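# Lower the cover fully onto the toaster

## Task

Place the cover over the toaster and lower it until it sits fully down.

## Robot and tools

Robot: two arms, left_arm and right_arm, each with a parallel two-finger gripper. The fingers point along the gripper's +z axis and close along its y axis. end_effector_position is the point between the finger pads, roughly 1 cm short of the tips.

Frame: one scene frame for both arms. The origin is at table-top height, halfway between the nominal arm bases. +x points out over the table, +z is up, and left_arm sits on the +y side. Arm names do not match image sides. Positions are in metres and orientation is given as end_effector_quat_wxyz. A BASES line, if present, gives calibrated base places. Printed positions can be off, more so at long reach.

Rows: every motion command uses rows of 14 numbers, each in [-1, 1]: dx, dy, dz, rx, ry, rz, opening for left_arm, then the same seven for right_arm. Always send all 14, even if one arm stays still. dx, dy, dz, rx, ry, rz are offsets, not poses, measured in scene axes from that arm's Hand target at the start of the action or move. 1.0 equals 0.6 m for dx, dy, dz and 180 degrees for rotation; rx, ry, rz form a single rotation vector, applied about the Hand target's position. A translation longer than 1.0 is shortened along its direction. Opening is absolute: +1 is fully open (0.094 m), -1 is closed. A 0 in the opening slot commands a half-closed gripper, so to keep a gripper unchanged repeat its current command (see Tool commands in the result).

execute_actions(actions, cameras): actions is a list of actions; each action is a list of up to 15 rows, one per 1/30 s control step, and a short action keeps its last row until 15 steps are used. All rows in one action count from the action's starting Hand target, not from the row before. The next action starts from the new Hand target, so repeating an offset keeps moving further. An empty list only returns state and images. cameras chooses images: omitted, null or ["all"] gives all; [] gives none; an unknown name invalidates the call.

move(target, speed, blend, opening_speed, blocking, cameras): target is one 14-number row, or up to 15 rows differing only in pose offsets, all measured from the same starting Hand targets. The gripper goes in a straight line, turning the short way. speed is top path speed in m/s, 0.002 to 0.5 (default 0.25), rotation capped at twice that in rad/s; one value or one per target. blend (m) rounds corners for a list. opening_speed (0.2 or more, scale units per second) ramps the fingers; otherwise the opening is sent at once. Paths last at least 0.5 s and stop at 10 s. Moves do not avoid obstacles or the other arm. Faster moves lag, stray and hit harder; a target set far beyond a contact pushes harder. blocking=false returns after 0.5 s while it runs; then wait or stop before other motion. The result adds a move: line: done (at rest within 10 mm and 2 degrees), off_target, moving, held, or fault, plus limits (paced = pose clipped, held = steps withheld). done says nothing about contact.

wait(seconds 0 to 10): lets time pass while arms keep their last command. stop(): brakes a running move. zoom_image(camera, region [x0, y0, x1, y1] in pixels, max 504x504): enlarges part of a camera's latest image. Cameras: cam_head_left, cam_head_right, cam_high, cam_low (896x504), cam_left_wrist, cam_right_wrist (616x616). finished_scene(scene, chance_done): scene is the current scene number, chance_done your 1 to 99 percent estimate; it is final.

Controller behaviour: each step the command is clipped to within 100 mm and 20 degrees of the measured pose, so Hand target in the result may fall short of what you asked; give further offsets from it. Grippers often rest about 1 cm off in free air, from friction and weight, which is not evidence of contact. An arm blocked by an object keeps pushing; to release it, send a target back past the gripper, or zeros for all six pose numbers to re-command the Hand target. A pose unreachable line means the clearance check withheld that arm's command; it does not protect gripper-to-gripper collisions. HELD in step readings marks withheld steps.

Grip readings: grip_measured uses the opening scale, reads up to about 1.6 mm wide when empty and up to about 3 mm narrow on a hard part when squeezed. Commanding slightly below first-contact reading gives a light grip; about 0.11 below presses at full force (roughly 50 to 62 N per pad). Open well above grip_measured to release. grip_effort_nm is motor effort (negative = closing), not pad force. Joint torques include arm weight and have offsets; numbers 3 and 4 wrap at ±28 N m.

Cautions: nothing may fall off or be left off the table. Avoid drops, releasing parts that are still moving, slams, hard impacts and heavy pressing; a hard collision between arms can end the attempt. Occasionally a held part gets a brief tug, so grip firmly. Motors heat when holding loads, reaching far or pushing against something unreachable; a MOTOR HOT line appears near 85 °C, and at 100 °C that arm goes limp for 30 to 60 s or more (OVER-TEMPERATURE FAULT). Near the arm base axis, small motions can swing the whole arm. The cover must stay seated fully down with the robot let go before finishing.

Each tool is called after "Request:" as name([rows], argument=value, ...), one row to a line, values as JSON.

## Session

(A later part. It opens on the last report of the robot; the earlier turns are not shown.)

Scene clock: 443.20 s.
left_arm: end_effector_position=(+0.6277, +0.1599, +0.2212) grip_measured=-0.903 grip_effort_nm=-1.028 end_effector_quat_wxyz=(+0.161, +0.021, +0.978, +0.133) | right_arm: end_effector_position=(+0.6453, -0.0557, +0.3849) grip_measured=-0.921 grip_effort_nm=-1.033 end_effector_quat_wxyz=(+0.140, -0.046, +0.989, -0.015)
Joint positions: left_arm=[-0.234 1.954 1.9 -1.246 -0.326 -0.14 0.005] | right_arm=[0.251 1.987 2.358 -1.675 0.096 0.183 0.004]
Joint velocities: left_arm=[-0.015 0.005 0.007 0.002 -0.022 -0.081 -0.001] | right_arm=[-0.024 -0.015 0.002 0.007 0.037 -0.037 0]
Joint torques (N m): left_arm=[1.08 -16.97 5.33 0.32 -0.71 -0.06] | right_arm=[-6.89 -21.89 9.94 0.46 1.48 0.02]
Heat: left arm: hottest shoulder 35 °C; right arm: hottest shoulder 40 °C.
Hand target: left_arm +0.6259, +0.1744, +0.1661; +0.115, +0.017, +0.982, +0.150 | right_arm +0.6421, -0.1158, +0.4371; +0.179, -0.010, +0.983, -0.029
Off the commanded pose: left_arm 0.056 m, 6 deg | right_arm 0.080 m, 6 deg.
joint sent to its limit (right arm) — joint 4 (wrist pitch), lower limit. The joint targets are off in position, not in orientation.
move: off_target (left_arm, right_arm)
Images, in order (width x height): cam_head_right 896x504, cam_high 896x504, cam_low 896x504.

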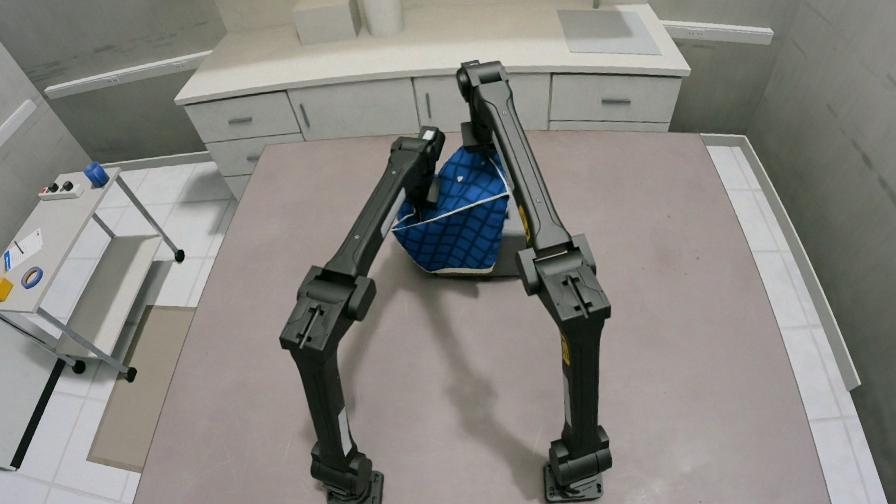

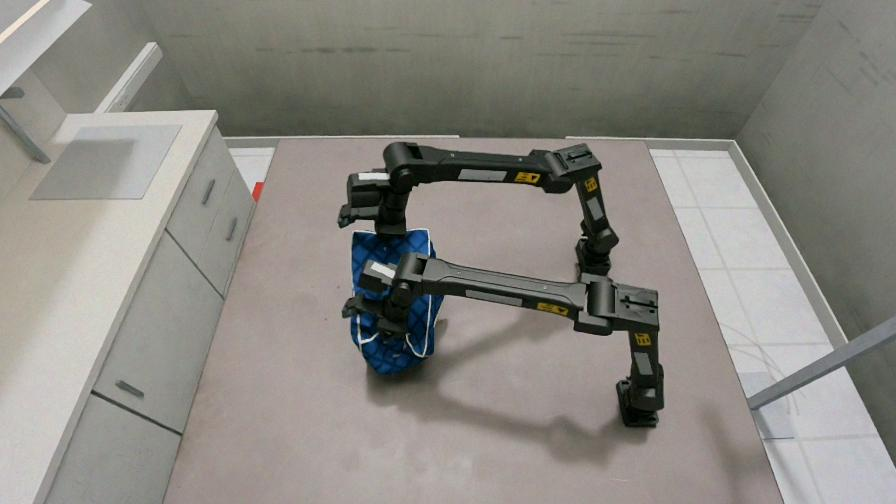

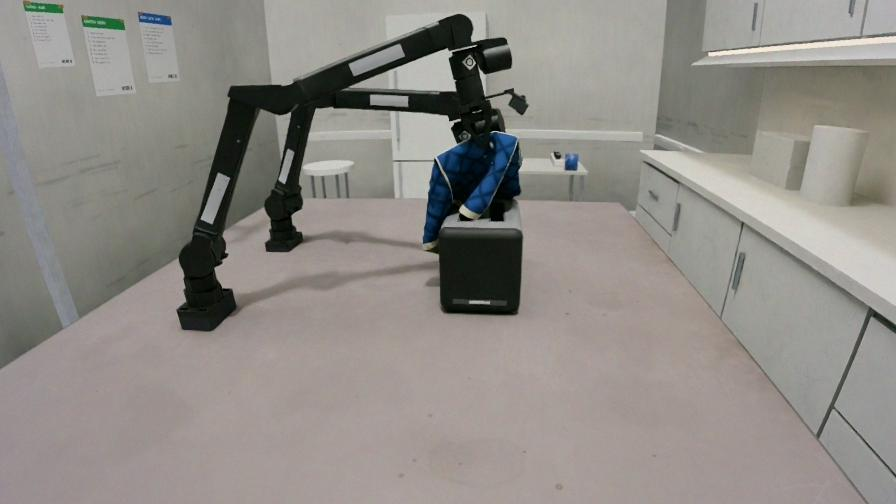

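Request:
move(target=[-0.005,-0.01,0.0,0,0.0,0,-1,0.0,0.05,0.09,0,-0.05,0,-1], speed=0.1, cameras=["cam_low"])

Request:
zoom_image(camera="cam_low", region=[360, 60, 600, 330])

Request:
move(target=[0,-0.04,-0.02,0,0.0,0,-1,0.0,-0.1,0.0,0,0.0,0,-1], speed=0.1, cameras=["cam_low","cam_high","cam_head_right"])

Request:
zoom_image(camera="cam_low", region=[360, 60, 600, 330])

Request:
zoom_image(camera="cam_high", region=[330, 250, 480, 400])

Request:
zoom_image(camera="cam_head_right", region=[350, 60, 600, 310])

Scene clock: 451.47 s.
left_arm: end_effector_position=(+0.6272, +0.1580, +0.2200) grip_measured=-0.903 grip_effort_nm=-1.028 end_effector_quat_wxyz=(+0.162, +0.017, +0.978, +0.133) | right_arm: end_effector_position=(+0.6440, -0.0445, +0.3996) grip_measured=-0.921 grip_effort_nm=-1.038 end_effector_quat_wxyz=(+0.168, -0.051, +0.984, -0.028)
Joint positions: left_arm=[-0.237 1.954 1.897 -1.242 -0.328 -0.151 0.005] | right_arm=[0.279 1.966 2.355 -1.646 0.14 0.19 0.004]
Joint velocities: left_arm=[-0.015 -0.005 -0.002 0.022 -0.051 -0.022 0] | right_arm=[-0.005 0.005 -0.007 -0.002 0.022 0.022 0]
Joint torques (N m): left_arm=[0.5 -17.14 5.22 0.05 -0.72 -0.06] | right_arm=[-4.54 -23.53 13.7 1.46 1.9 0.4]
Heat: left arm: hottest shoulder 36 °C; right arm: hottest shoulder 39 °C.
Hand target: left_arm +0.6229, +0.1682, +0.1660; +0.115, +0.017, +0.982, +0.150 | right_arm +0.6426, -0.0857, +0.4916; +0.256, -0.007, +0.966, -0.029
Off the commanded pose: left_arm 0.055 m, 6 deg | right_arm 0.100 m, 11 deg; position clipped.
move: off_target (left_arm, right_arm); limits=paced
Images, in order (width x height): cam_low 896x504.

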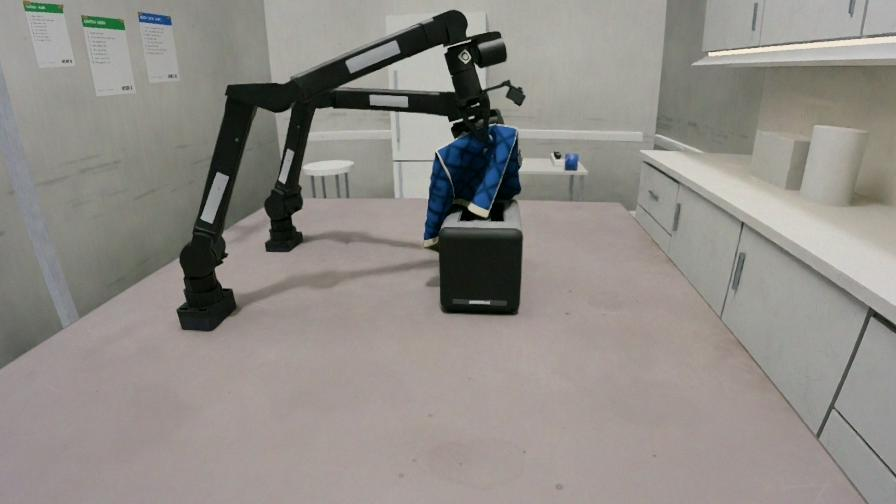

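Scaled by 1.867.

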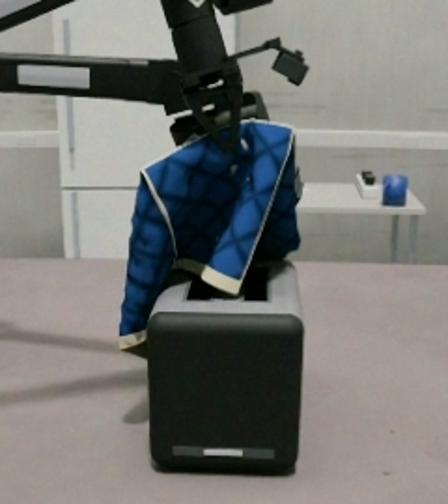

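Scene clock: 452.77 s.
left_arm: end_effector_position=(+0.6267, +0.1507, +0.2207) grip_measured=-0.903 grip_effort_nm=-1.023 end_effector_quat_wxyz=(+0.168, +0.007, +0.976, +0.139) | right_arm: end_effector_position=(+0.6400, -0.0574, +0.3920) grip_measured=-0.921 grip_effort_nm=-1.043 end_effector_quat_wxyz=(+0.184, -0.053, +0.981, -0.019)
Joint positions: left_arm=[-0.253 1.954 1.896 -1.238 -0.349 -0.184 0.005] | right_arm=[0.258 1.888 2.204 -1.535 0.123 0.166 0.004]
Joint velocities: left_arm=[-0.005 -0.005 0.007 -0.007 0.022 -0.022 0] | right_arm=[-0.015 -0.005 -0.017 -0.012 -0.066 -0.051 0]
Joint torques (N m): left_arm=[-0.62 -15.68 5.33 0.2 -0.19 -0.1] | right_arm=[-7.47 -22.65 10.97 1.61 1.72 0.07]
Heat: left arm: hottest shoulder 36 °C; right arm: hottest shoulder 40 °C.
Hand target: left_arm +0.6226, +0.1446, +0.1535; +0.114, +0.017, +0.982, +0.150 | right_arm +0.6421, -0.1239, +0.4673; +0.256, -0.007, +0.966, -0.030
Off the commanded pose: left_arm 0.067 m, 6 deg | right_arm 0.133 m, 10 deg; position clipped.
move: off_target (left_arm, right_arm); limits=paced
Images, in order (width x height): cam_head_right 896x504, cam_high 896x504, cam_low 896x504.

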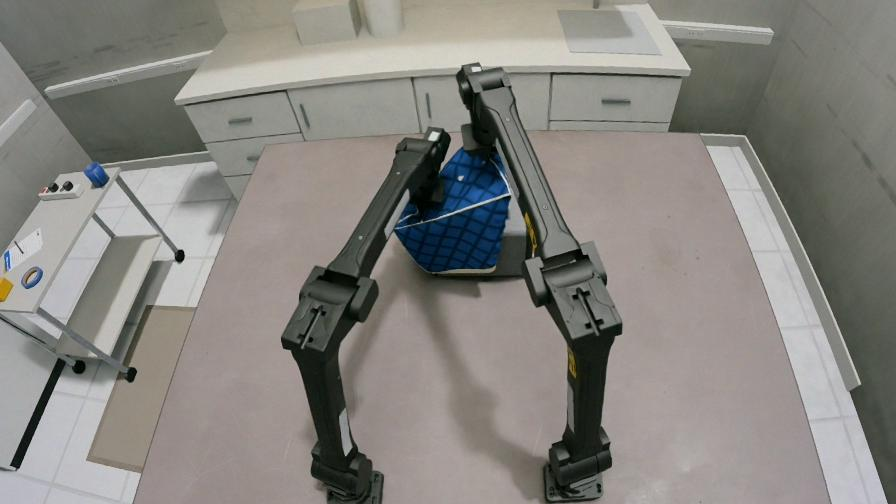

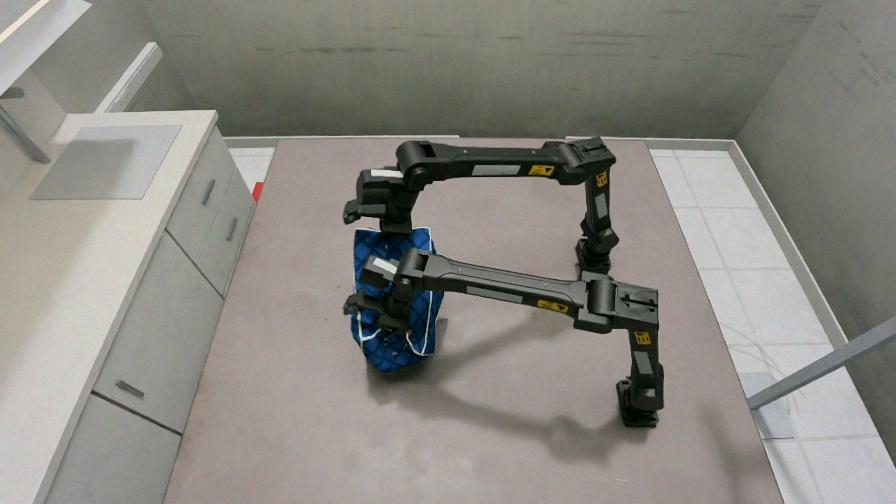

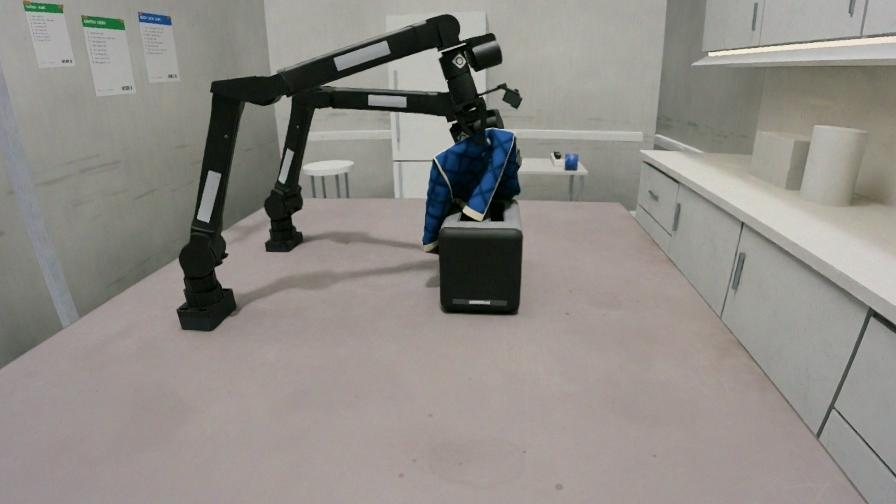

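Scaled by 1.867.

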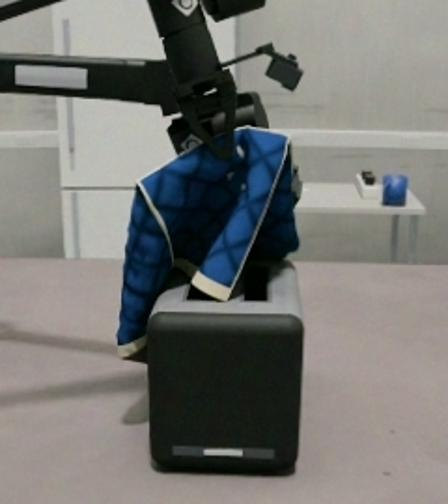

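Scaled by 3.360.

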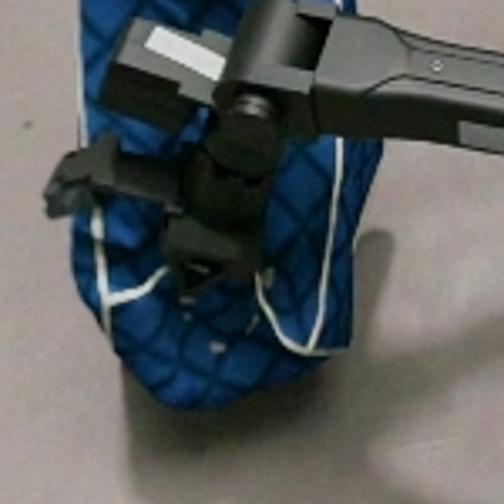

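Scaled by 2.016.

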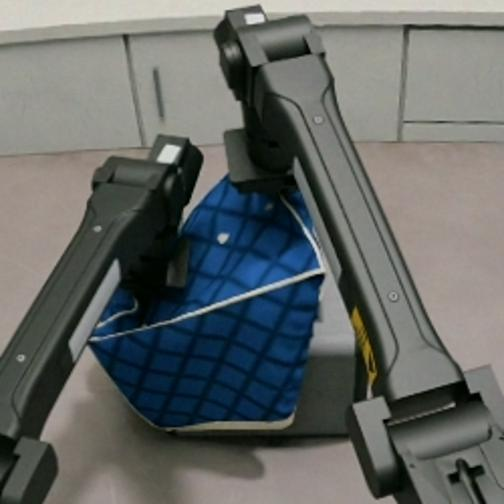

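Request:
move(target=[0.005,-0.02,0.11,0,0.0,0,-1,0.01,0.06,0.04,-0.04,0.0,0,-1], speed=0.1, cameras=[])

Request:
move(target=[0,-0.08,0.01,0,0.0,0,-1,0.0,-0.13,0.0,0,0.0,0,-1], speed=0.1, cameras=[])

Request:
move(target=[0,-0.02,0.0,0,0.0,0,-1,0.0,-0.05,0.0,0,0.0,0,-1], speed=0.1, cameras=["cam_low","cam_high","cam_head_right"])

Request:
zoom_image(camera="cam_low", region=[360, 60, 600, 330])

Request:
zoom_image(camera="cam_high", region=[330, 250, 480, 400])

Request:
zoom_image(camera="cam_head_right", region=[350, 60, 600, 310])

Scene clock: 468.83 s.
left_arm: end_effector_position=(+0.6204, +0.1330, +0.2622) grip_measured=-0.903 grip_effort_nm=-1.028 end_effector_quat_wxyz=(+0.153, +0.013, +0.978, +0.141) | right_arm: end_effector_position=(+0.6375, -0.0618, +0.4396) grip_measured=-0.921 grip_effort_nm=-1.033 end_effector_quat_wxyz=(+0.204, -0.055, +0.974, -0.085)
Joint positions: left_arm=[-0.281 1.973 2.039 -1.403 -0.351 -0.208 0.005] | right_arm=[0.291 1.938 2.402 -1.675 0.27 0.165 0.004]
Joint velocities: left_arm=[-0.024 0.015 -0.012 -0.012 0.007 0.007 0.001] | right_arm=[0.005 -0.005 -0.007 -0.007 0.051 -0.022 0]
Joint torques (N m): left_arm=[-0.09 -16.56 8.2 -0.4 -0.2 -0.05] | right_arm=[-3.66 -16.97 17.37 0.68 1.48 0.24]
Heat: left arm: hottest shoulder 35 °C; right arm: hottest shoulder 41 °C.
Hand target: left_arm +0.6257, +0.1315, +0.2196; +0.114, +0.017, +0.982, +0.150 | right_arm +0.6484, -0.0878, +0.4908; +0.255, -0.023, +0.963, -0.089
Off the commanded pose: left_arm 0.043 m, 5 deg | right_arm 0.059 m, 7 deg.
move: off_target (left_arm, right_arm)
No camera images: "cameras" was empty.

Scene clock: 469.97 s.
left_arm: end_effector_position=(+0.6202, +0.1268, +0.2691) grip_measured=-0.903 grip_effort_nm=-1.028 end_effector_quat_wxyz=(+0.158, +0.008, +0.977, +0.140) | right_arm: end_effector_position=(+0.6464, -0.0825, +0.4323) grip_measured=-0.921 grip_effort_nm=-1.048 end_effector_quat_wxyz=(+0.199, -0.061, +0.975, -0.081)
Joint positions: left_arm=[-0.291 1.974 2.058 -1.415 -0.355 -0.226 0.005] | right_arm=[0.25 1.938 2.384 -1.655 0.244 0.117 0.004]
Joint velocities: left_arm=[-0.005 -0.015 -0.002 -0.022 0.022 0.037 0] | right_arm=[-0.015 -0.005 -0.007 0.002 -0.081 -0.037 -0.001]
Joint torques (N m): left_arm=[0.09 -21.77 7.34 0.28 -0.2 0.06] | right_arm=[-5.83 -21.19 10.52 1.72 1.43 0.04]
Heat: left arm: hottest shoulder 35 °C; right arm: hottest shoulder 41 °C.
Hand target: left_arm +0.6201, +0.1289, +0.2623; +0.151, +0.009, +0.978, +0.142 | right_arm +0.6462, -0.1319, +0.4904; +0.255, -0.023, +0.962, -0.090
Off the commanded pose: left_arm 0.062 m, 5 deg | right_arm 0.102 m, 8 deg.
move: held (left_arm; a check stopped the path), off_target (right_arm; braked when a check withheld steps of left_arm); limits=held
pose unreachable (left arm): on one or more control steps of this call, first in action 0 (counted from 0), this arm could not follow its commanded pose, so it was not sent that pose on those steps. It may still have moved: this result reports where it is.
cause: moving toward the commanded pose would bring a part of the arm too close to another arm (this arm's wrist (the part past joint 4) and the right arm's gripper housing, along the way the arms are being sent, or toward where that arm still pushes).
No camera images: "cameras" was empty.

Scene clock: 471.10 s.
left_arm: end_effector_position=(+0.6191, +0.1132, +0.2729) grip_measured=-0.903 grip_effort_nm=-1.018 end_effector_quat_wxyz=(+0.164, +0.012, +0.977, +0.136) | right_arm: end_effector_position=(+0.6509, -0.1081, +0.4249) grip_measured=-0.921 grip_effort_nm=-1.033 end_effector_quat_wxyz=(+0.194, -0.063, +0.976, -0.078)
Joint positions: left_arm=[-0.311 1.974 2.067 -1.415 -0.355 -0.238 0.005] | right_arm=[0.203 1.92 2.337 -1.624 0.219 0.071 0.004]
Joint velocities: left_arm=[-0.015 -0.015 -0.012 0.002 -0.022 -0.022 -0.001] | right_arm=[-0.005 -0.005 -0.012 -0.022 0.007 -0.022 0.001]
Joint torques (N m): left_arm=[0.26 -21.19 8.08 -0.23 -0.35 -0.08] | right_arm=[-6.24 -21.95 10.52 1.69 1.53 0.05]
Heat: left arm: hottest shoulder 35 °C; right arm: hottest shoulder 42 °C.
Hand target: left_arm +0.6201, +0.1169, +0.2621; +0.151, +0.009, +0.978, +0.142 | right_arm +0.6463, -0.1620, +0.4907; +0.256, -0.023, +0.962, -0.091
Off the commanded pose: left_arm 0.011 m, 2 deg | right_arm 0.085 m, 9 deg.
move: off_target (left_arm, right_arm)
Images, in order (width x height): cam_head_right 896x504, cam_high 896x504, cam_low 896x504.

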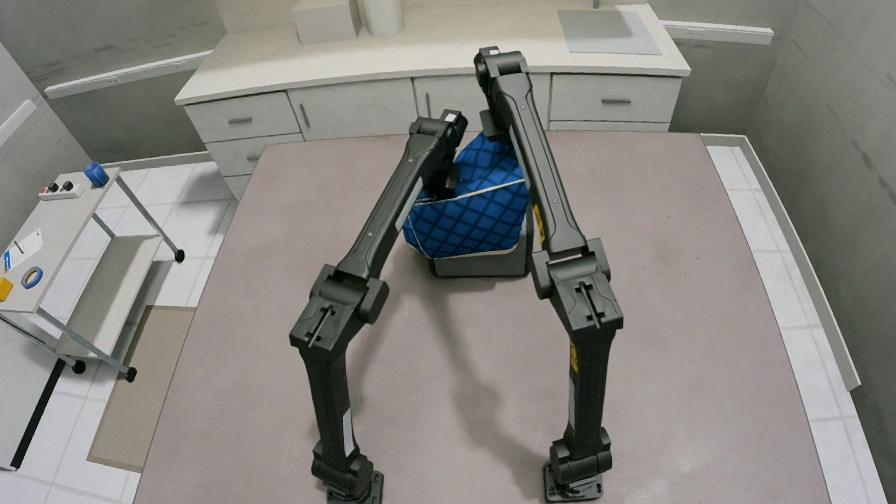

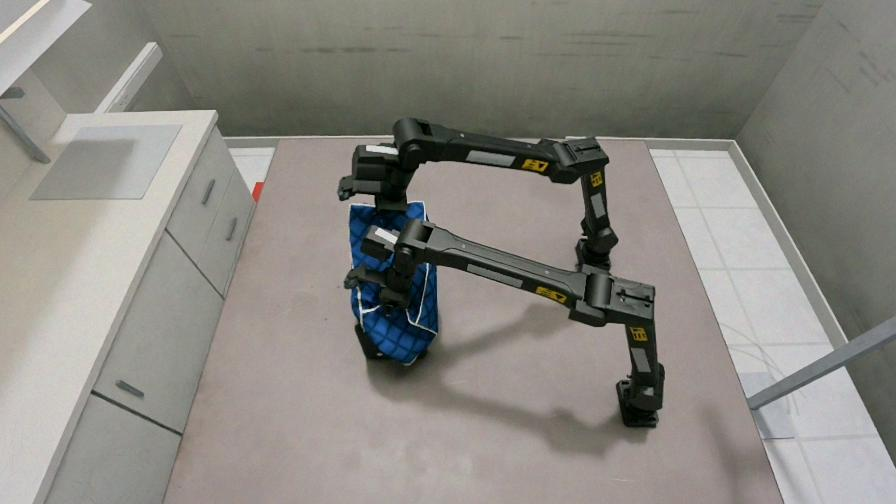

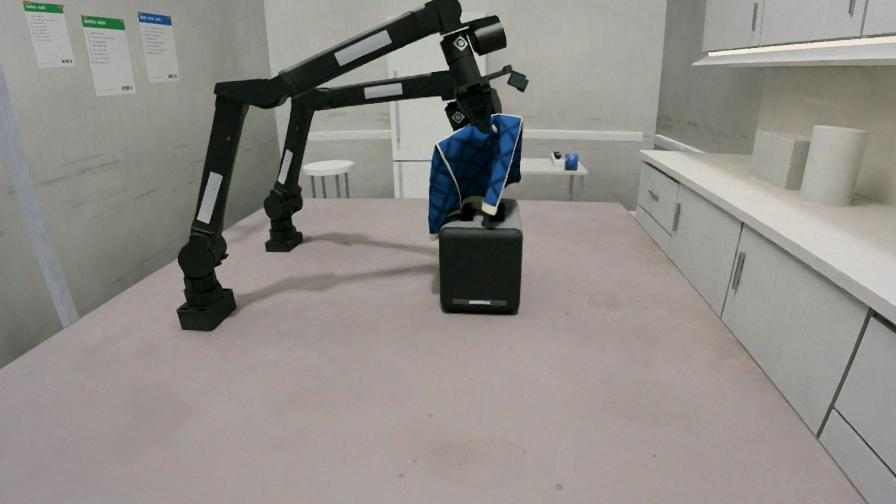

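Scaled by 1.867.

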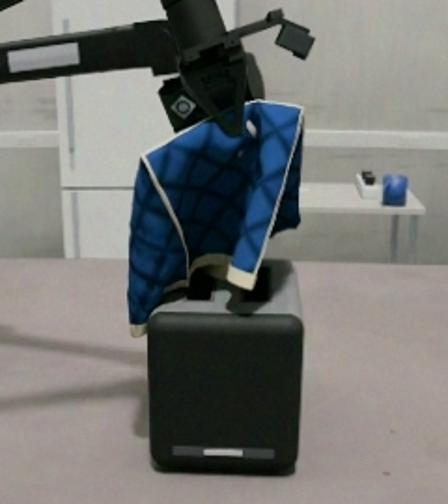

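Scaled by 3.360.

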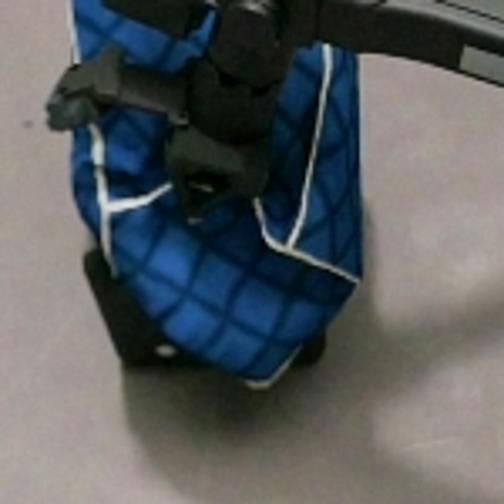

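Scaled by 2.016.

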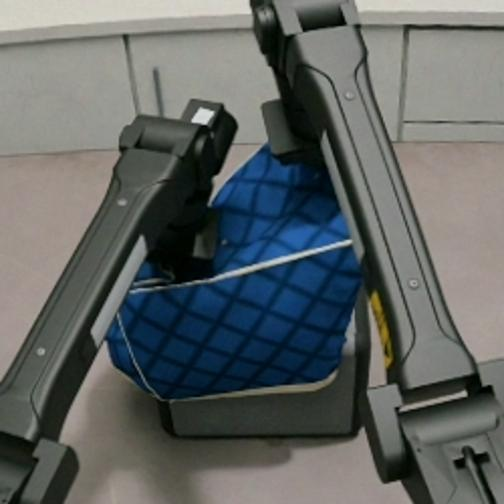

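Request:
move(target=[0,-0.01,0.02,0,0.0,0,-1,0.02,-0.02,0.03,0.07,0.0,0,-1], speed=0.1, cameras=["cam_low"])

Request:
zoom_image(camera="cam_low", region=[360, 60, 600, 330])

Request:
move(target=[0,-0.05,-0.02,0,0.0,0,-1,0.02,-0.06,0.0,0,0.0,0,-1], speed=0.1, cameras=["cam_low","cam_high","cam_head_right"])

Request:
zoom_image(camera="cam_low", region=[360, 60, 600, 330])

Request:
zoom_image(camera="cam_high", region=[330, 250, 480, 400])

Request:
zoom_image(camera="cam_head_right", region=[350, 60, 600, 310])

Scene clock: 480.17 s.
left_arm: end_effector_position=(+0.6186, +0.0992, +0.2936) grip_measured=-0.903 grip_effort_nm=-1.028 end_effector_quat_wxyz=(+0.176, +0.013, +0.976, +0.129) | right_arm: end_effector_position=(+0.6440, -0.1247, +0.4498) grip_measured=-0.921 grip_effort_nm=-1.028 end_effector_quat_wxyz=(+0.192, -0.043, +0.980, +0.025)
Joint positions: left_arm=[-0.331 1.974 2.118 -1.445 -0.352 -0.25 0.005] | right_arm=[0.121 1.908 2.394 -1.669 -0.005 0.071 0.004]
Joint velocities: left_arm=[0.015 -0.005 0.002 0.002 -0.007 0.037 -0.001] | right_arm=[-0.005 -0.015 0.007 -0.017 0.007 -0.066 0]
Joint torques (N m): left_arm=[1.14 -20.13 7.88 -0.54 -0.53 0.03] | right_arm=[-6.48 -16.79 17.88 1.29 1.13 0.37]
Heat: left arm: hottest elbow 35 °C; right arm: hottest shoulder 42 °C.
Hand target: left_arm +0.6201, +0.1106, +0.2741; +0.151, +0.009, +0.978, +0.142 | right_arm +0.6586, -0.1739, +0.5085; +0.256, +0.005, +0.967, +0.014
Off the commanded pose: left_arm 0.023 m, 3 deg | right_arm 0.078 m, 9 deg.
move: off_target (left_arm, right_arm)
Images, in order (width x height): cam_low 896x504.

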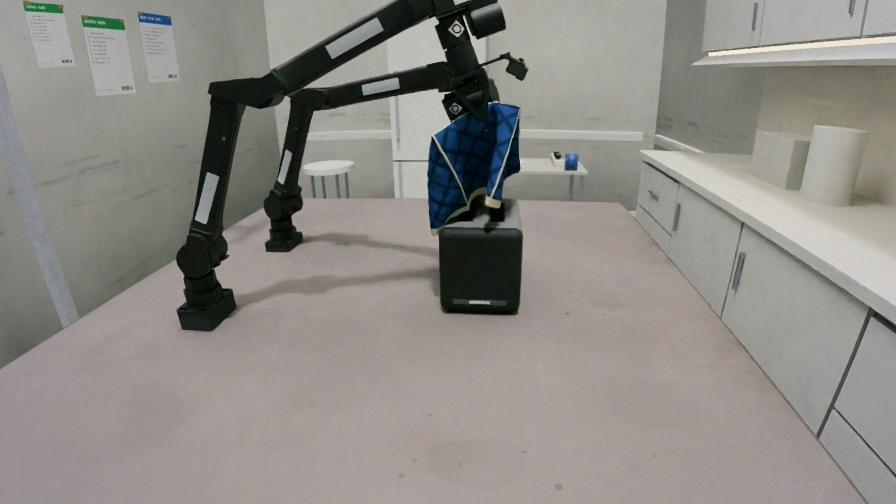

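Scaled by 1.867.

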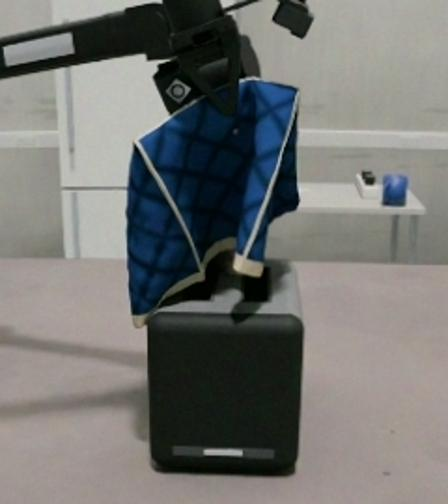

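Scene clock: 481.50 s.
left_arm: end_effector_position=(+0.6158, +0.0740, +0.3042) grip_measured=-0.903 grip_effort_nm=-1.023 end_effector_quat_wxyz=(+0.194, +0.006, +0.973, +0.122) | right_arm: end_effector_position=(+0.6625, -0.1556, +0.4501) grip_measured=-0.921 grip_effort_nm=-1.033 end_effector_quat_wxyz=(+0.199, -0.033, +0.979, +0.032)
Joint positions: left_arm=[-0.369 1.974 2.141 -1.445 -0.362 -0.298 0.005] | right_arm=[0.062 1.953 2.462 -1.675 -0.037 0.038 0.004]
Joint velocities: left_arm=[0.005 -0.005 -0.002 -0.007 -0.051 0.022 -0.001] | right_arm=[-0.005 -0.015 -0.007 0.007 -0.051 -0.022 0]
Joint torques (N m): left_arm=[0.73 -17.61 7.38 -0.69 -0.48 0.01] | right_arm=[-6.65 -17.38 18.29 0.68 1.22 0.12]
Heat: left arm: hottest elbow 35 °C; right arm: hottest shoulder 42 °C.
Hand target: left_arm +0.6199, +0.0810, +0.2616; +0.150, +0.009, +0.978, +0.142 | right_arm +0.6706, -0.2097, +0.5085; +0.256, +0.004, +0.966, +0.013
Off the commanded pose: left_arm 0.043 m, 5 deg | right_arm 0.080 m, 8 deg.
joint sent to its limit (right arm) — joint 4 (wrist pitch), lower limit. The joint targets are off in position, not in orientation.
move: off_target (left_arm, right_arm)
Images, in order (width x height): cam_head_right 896x504, cam_high 896x504, cam_low 896x504.

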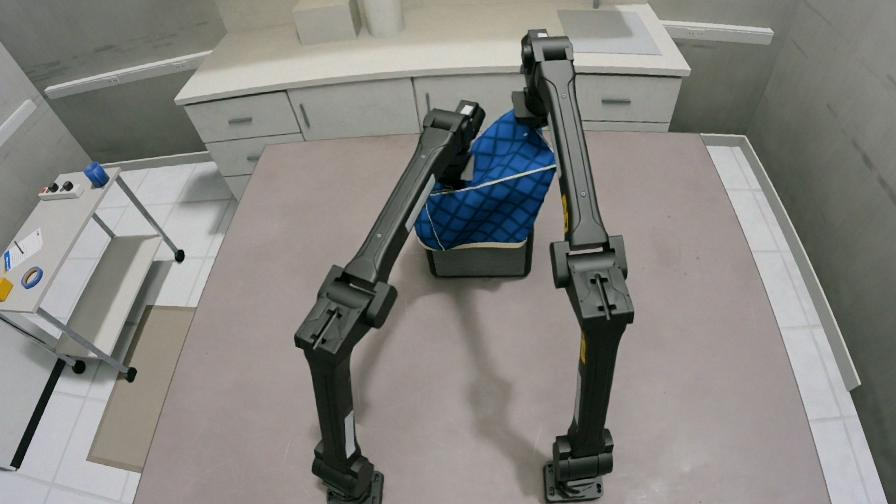

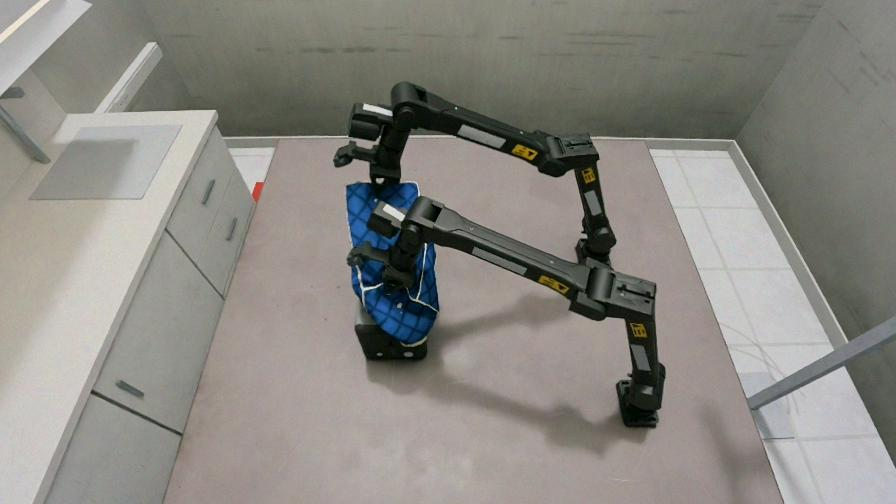

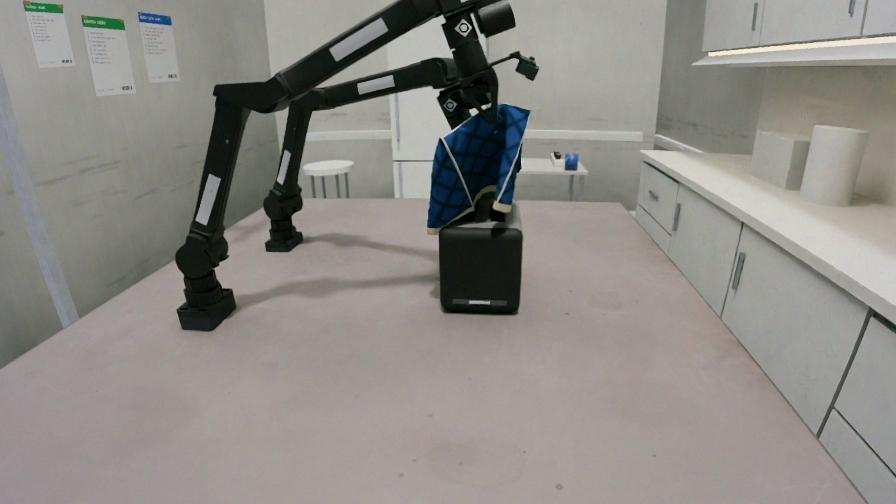

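Scaled by 1.867.

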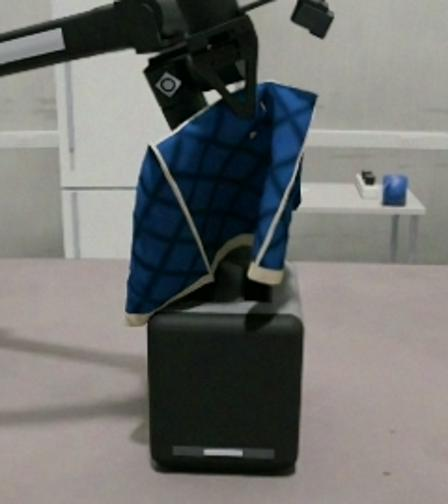

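Scaled by 3.360.

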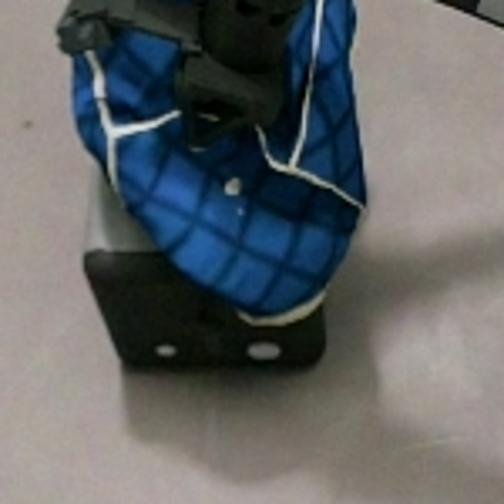

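Scaled by 2.016.

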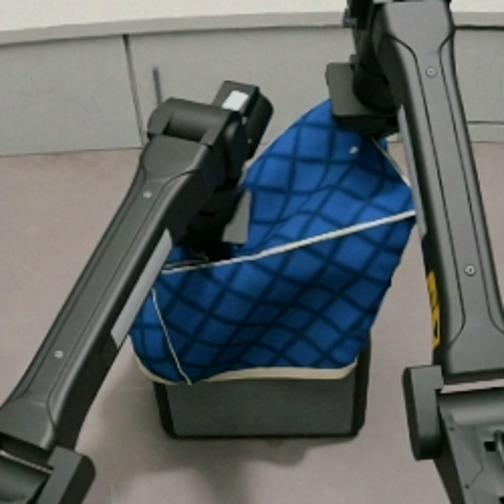

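Request:
move(target=[0.03,0.08,0.22,0.08,-0.04,0,-1,-0.03,0.1,0.02,-0.11,0.0,0,-1], speed=0.12, cameras=[])

Request:
move(target=[0.0,0.01,0.12,0.0,0,0,-1,-0.0,0.0,0.0,0,0.0,0,-1], speed=0.12, cameras=["cam_low","cam_high","cam_head_right"])

Request:
zoom_image(camera="cam_low", region=[360, 60, 600, 330])

Request:
zoom_image(camera="cam_high", region=[330, 250, 480, 400])

Request:
zoom_image(camera="cam_head_right", region=[350, 60, 600, 310])

Scene clock: 493.57 s.
left_arm: end_effector_position=(+0.6289, +0.1058, +0.3906) grip_measured=-0.903 grip_effort_nm=-1.023 end_effector_quat_wxyz=(+0.224, +0.032, +0.941, +0.250) | right_arm: end_effector_position=(+0.6596, -0.1375, +0.4713) grip_measured=-0.921 grip_effort_nm=-1.028 end_effector_quat_wxyz=(+0.232, -0.054, +0.960, -0.145)
Joint positions: left_arm=[-0.377 2.07 2.475 -1.673 -0.624 -0.206 0.005] | right_arm=[0.192 1.953 2.489 -1.675 0.359 0.038 0.004]
Joint velocities: left_arm=[-0.015 -0.015 -0.017 -0.012 -0.022 -0.022 0] | right_arm=[0.005 -0.015 -0.012 -0.012 0.022 0.007 0.001]
Joint torques (N m): left_arm=[2.2 -21.3 10.04 -0.12 -0.86 0.15] | right_arm=[-1.67 -18.49 14.08 0.7 1.07 0.03]
Heat: left arm: hottest elbow 36 °C; right arm: hottest shoulder 42 °C.
Hand target: left_arm +0.6389, +0.1268, +0.3941; +0.211, +0.020, +0.941, +0.263 | right_arm +0.6524, -0.1500, +0.5207; +0.254, -0.039, +0.955, -0.150
Off the commanded pose: left_arm 0.025 m, 3 deg | right_arm 0.051 m, 3 deg.
joint sent to its limit (left arm) — joint 4 (wrist pitch), lower limit. The joint targets still meet the commanded pose.
joint sent to its limit (right arm) — joint 4 (wrist pitch), lower limit. The joint targets are off in position, not in orientation.
move: off_target (left_arm, right_arm)
No camera images: "cameras" was empty.

Scene clock: 494.97 s.
left_arm: end_effector_position=(+0.6325, +0.1120, +0.4538) grip_measured=-0.903 grip_effort_nm=-1.023 end_effector_quat_wxyz=(+0.275, +0.053, +0.927, +0.248) | right_arm: end_effector_position=(+0.6590, -0.1385, +0.4778) grip_measured=-0.921 grip_effort_nm=-1.023 end_effector_quat_wxyz=(+0.238, -0.052, +0.959, -0.146)
Joint positions: left_arm=[-0.369 2.07 2.626 -1.678 -0.635 -0.1 0.005] | right_arm=[0.192 1.95 2.5 -1.675 0.364 0.038 0.004]
Joint velocities: left_arm=[0.005 -0.005 0.002 0.002 0.007 -0.022 0] | right_arm=[-0.005 -0.005 -0.012 -0.027 0.037 -0.066 0]
Joint torques (N m): left_arm=[2.08 -21.66 10.41 0.29 -0.83 0.12] | right_arm=[-1.9 -18.02 13.42 0.73 0.87 0.03]
Heat: left arm: hottest elbow 36 °C; right arm: hottest shoulder 42 °C.
Hand target: left_arm +0.6393, +0.1312, +0.4663; +0.211, +0.021, +0.941, +0.263 | right_arm +0.6524, -0.1501, +0.5208; +0.254, -0.039, +0.955, -0.150
Off the commanded pose: left_arm 0.025 m, 9 deg | right_arm 0.045 m, 2 deg.
joint sent to its limit (left arm) — joint 4 (wrist pitch), lower limit. The joint targets are off in orientation, not in position.
joint sent to its limit (right arm) — joint 4 (wrist pitch), lower limit. The joint targets still meet the commanded pose.
move: off_target (left_arm, right_arm)
Images, in order (width x height): cam_head_right 896x504, cam_high 896x504, cam_low 896x504.

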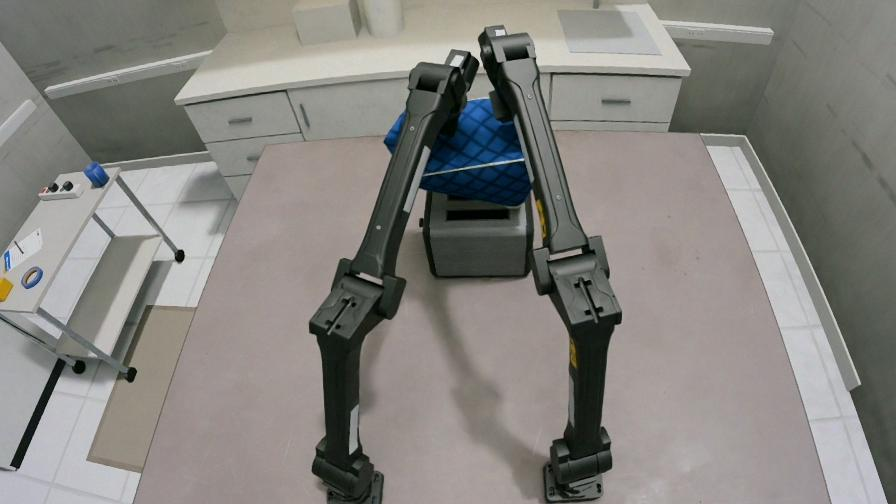

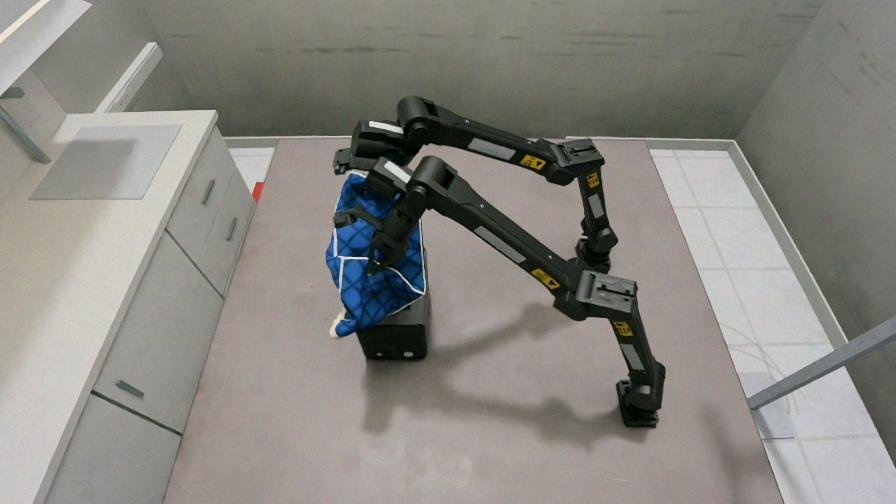

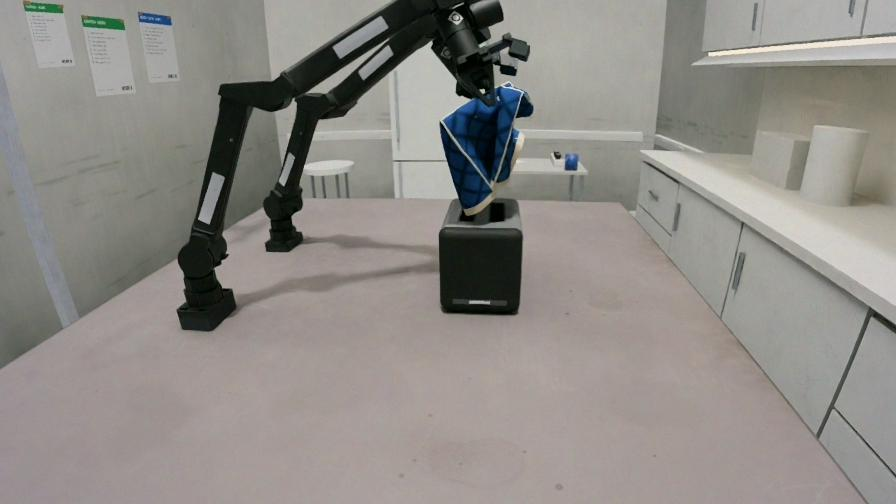

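Scaled by 1.867.

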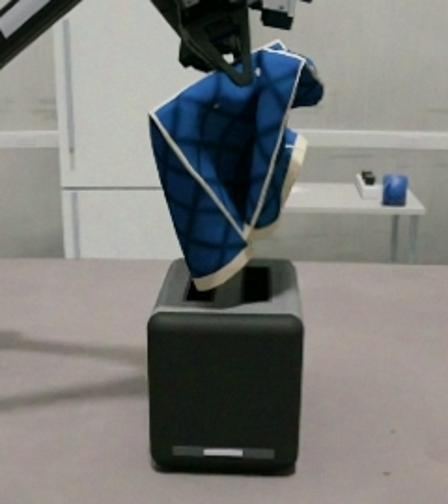

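Scaled by 3.360.

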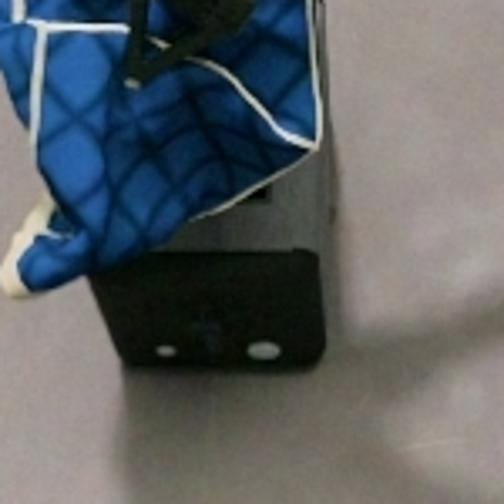

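Scaled by 2.016.

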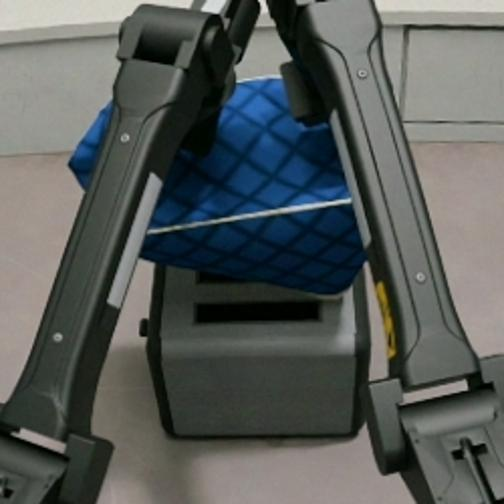

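Request:
move(target=[0.0,0.03,0.0,-0.08,0,0,-1,-0.03,-0.03,0.0,0.11,0.0,0,-1], speed=0.12, cameras=["cam_low","cam_high","cam_head_right"])

Request:
zoom_image(camera="cam_low", region=[360, 60, 600, 330])

Request:
zoom_image(camera="cam_high", region=[330, 220, 480, 370])

Request:
zoom_image(camera="cam_head_right", region=[350, 60, 600, 310])

Scene clock: 502.30 s.
left_arm: end_effector_position=(+0.6385, +0.1181, +0.4378) grip_measured=-0.903 grip_effort_nm=-1.028 end_effector_quat_wxyz=(+0.256, +0.035, +0.957, +0.132) | right_arm: end_effector_position=(+0.6456, -0.1403, +0.4981) grip_measured=-0.921 grip_effort_nm=-1.038 end_effector_quat_wxyz=(+0.243, -0.023, +0.969, +0.020)
Joint positions: left_arm=[-0.302 2.07 2.633 -1.678 -0.38 -0.135 0.005] | right_arm=[0.102 1.902 2.5 -1.675 0.016 0.088 0.004]
Joint velocities: left_arm=[-0.015 -0.005 0.002 -0.022 -0.081 -0.022 0] | right_arm=[-0.015 0.005 0.007 0.002 -0.051 0.037 0]
Joint torques (N m): left_arm=[3.02 -23.88 9.89 0.28 -0.55 -0.08] | right_arm=[-3.96 -18.02 8.27 0.76 0.45 0.3]
Heat: left arm: hottest elbow 36 °C; right arm: hottest elbow 42 °C.
Hand target: left_arm +0.6391, +0.1490, +0.4671; +0.211, -0.006, +0.967, +0.143 | right_arm +0.6347, -0.1679, +0.5211; +0.256, +0.005, +0.966, +0.014
Off the commanded pose: left_arm 0.042 m, 7 deg | right_arm 0.038 m, 4 deg.
joint sent to its limit (left arm) — joint 4 (wrist pitch), lower limit. The joint targets are off in orientation, not in position.
joint sent to its limit (right arm) — joint 4 (wrist pitch), lower limit. The joint targets still meet the commanded pose.
move: off_target (left_arm, right_arm)
Images, in order (width x height): cam_head_right 896x504, cam_high 896x504, cam_low 896x504.

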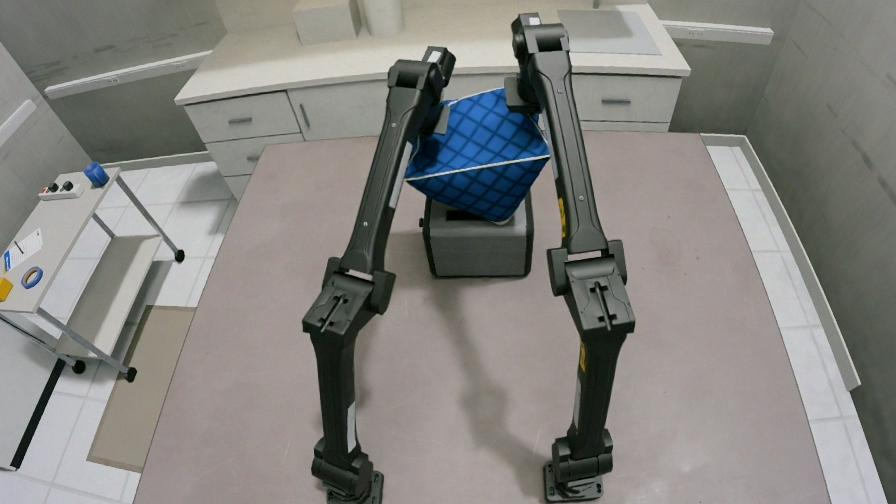

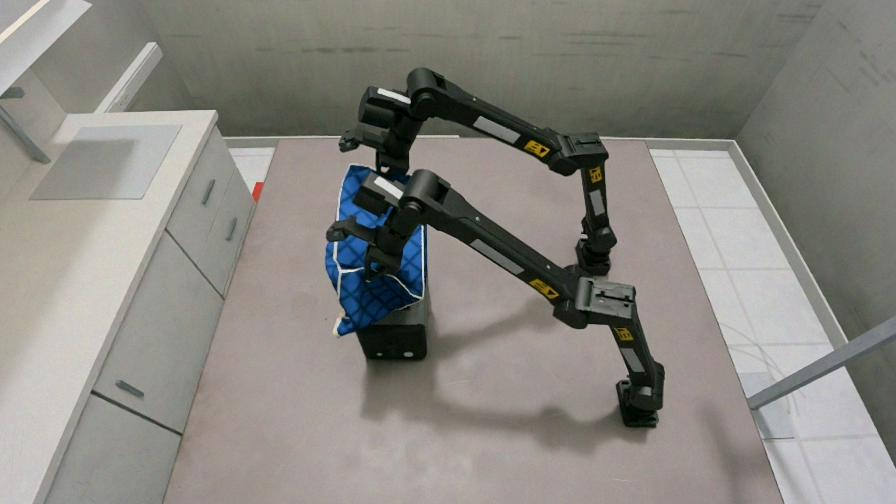

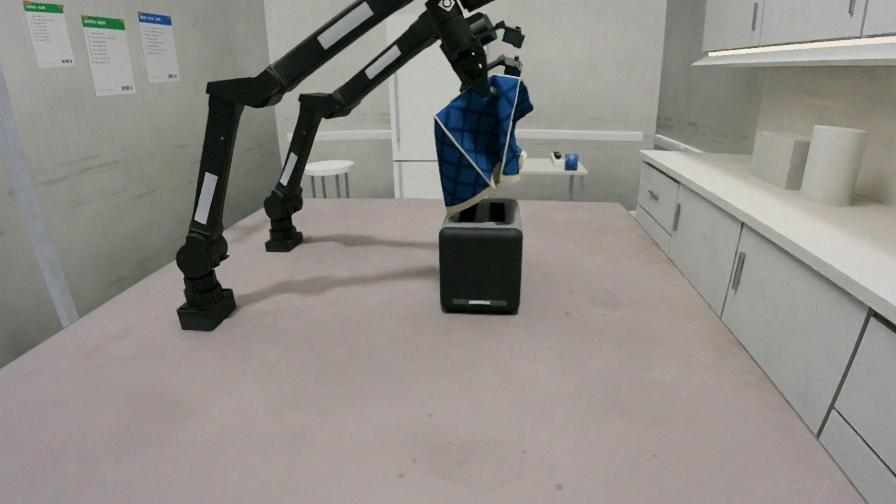

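Scaled by 1.867.

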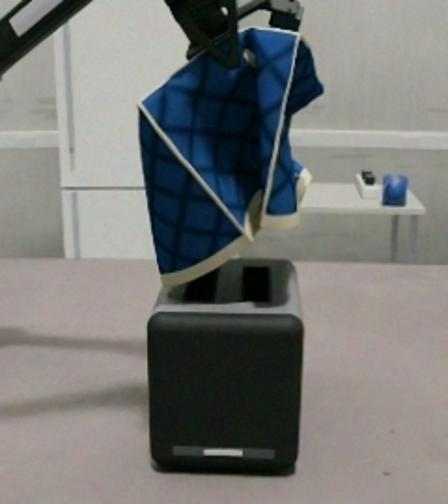

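Scaled by 3.360.

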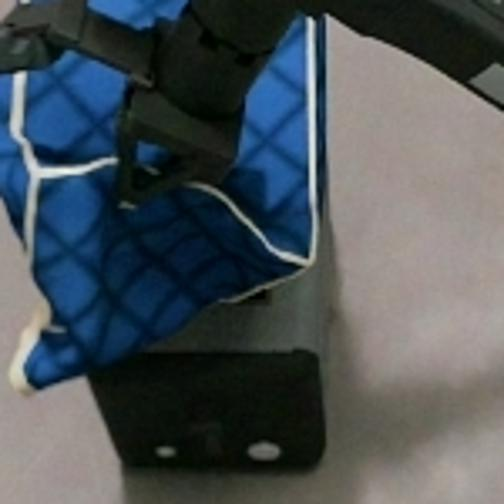

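Scaled by 2.016.

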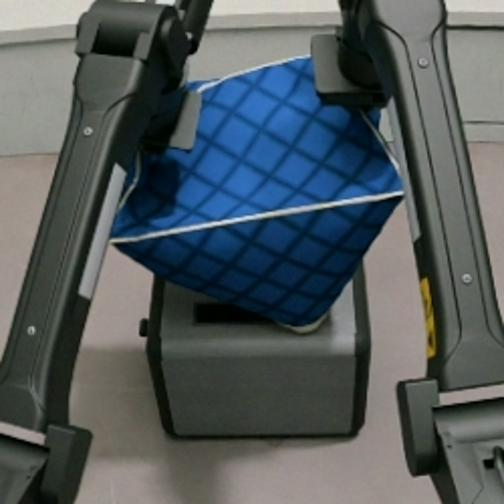

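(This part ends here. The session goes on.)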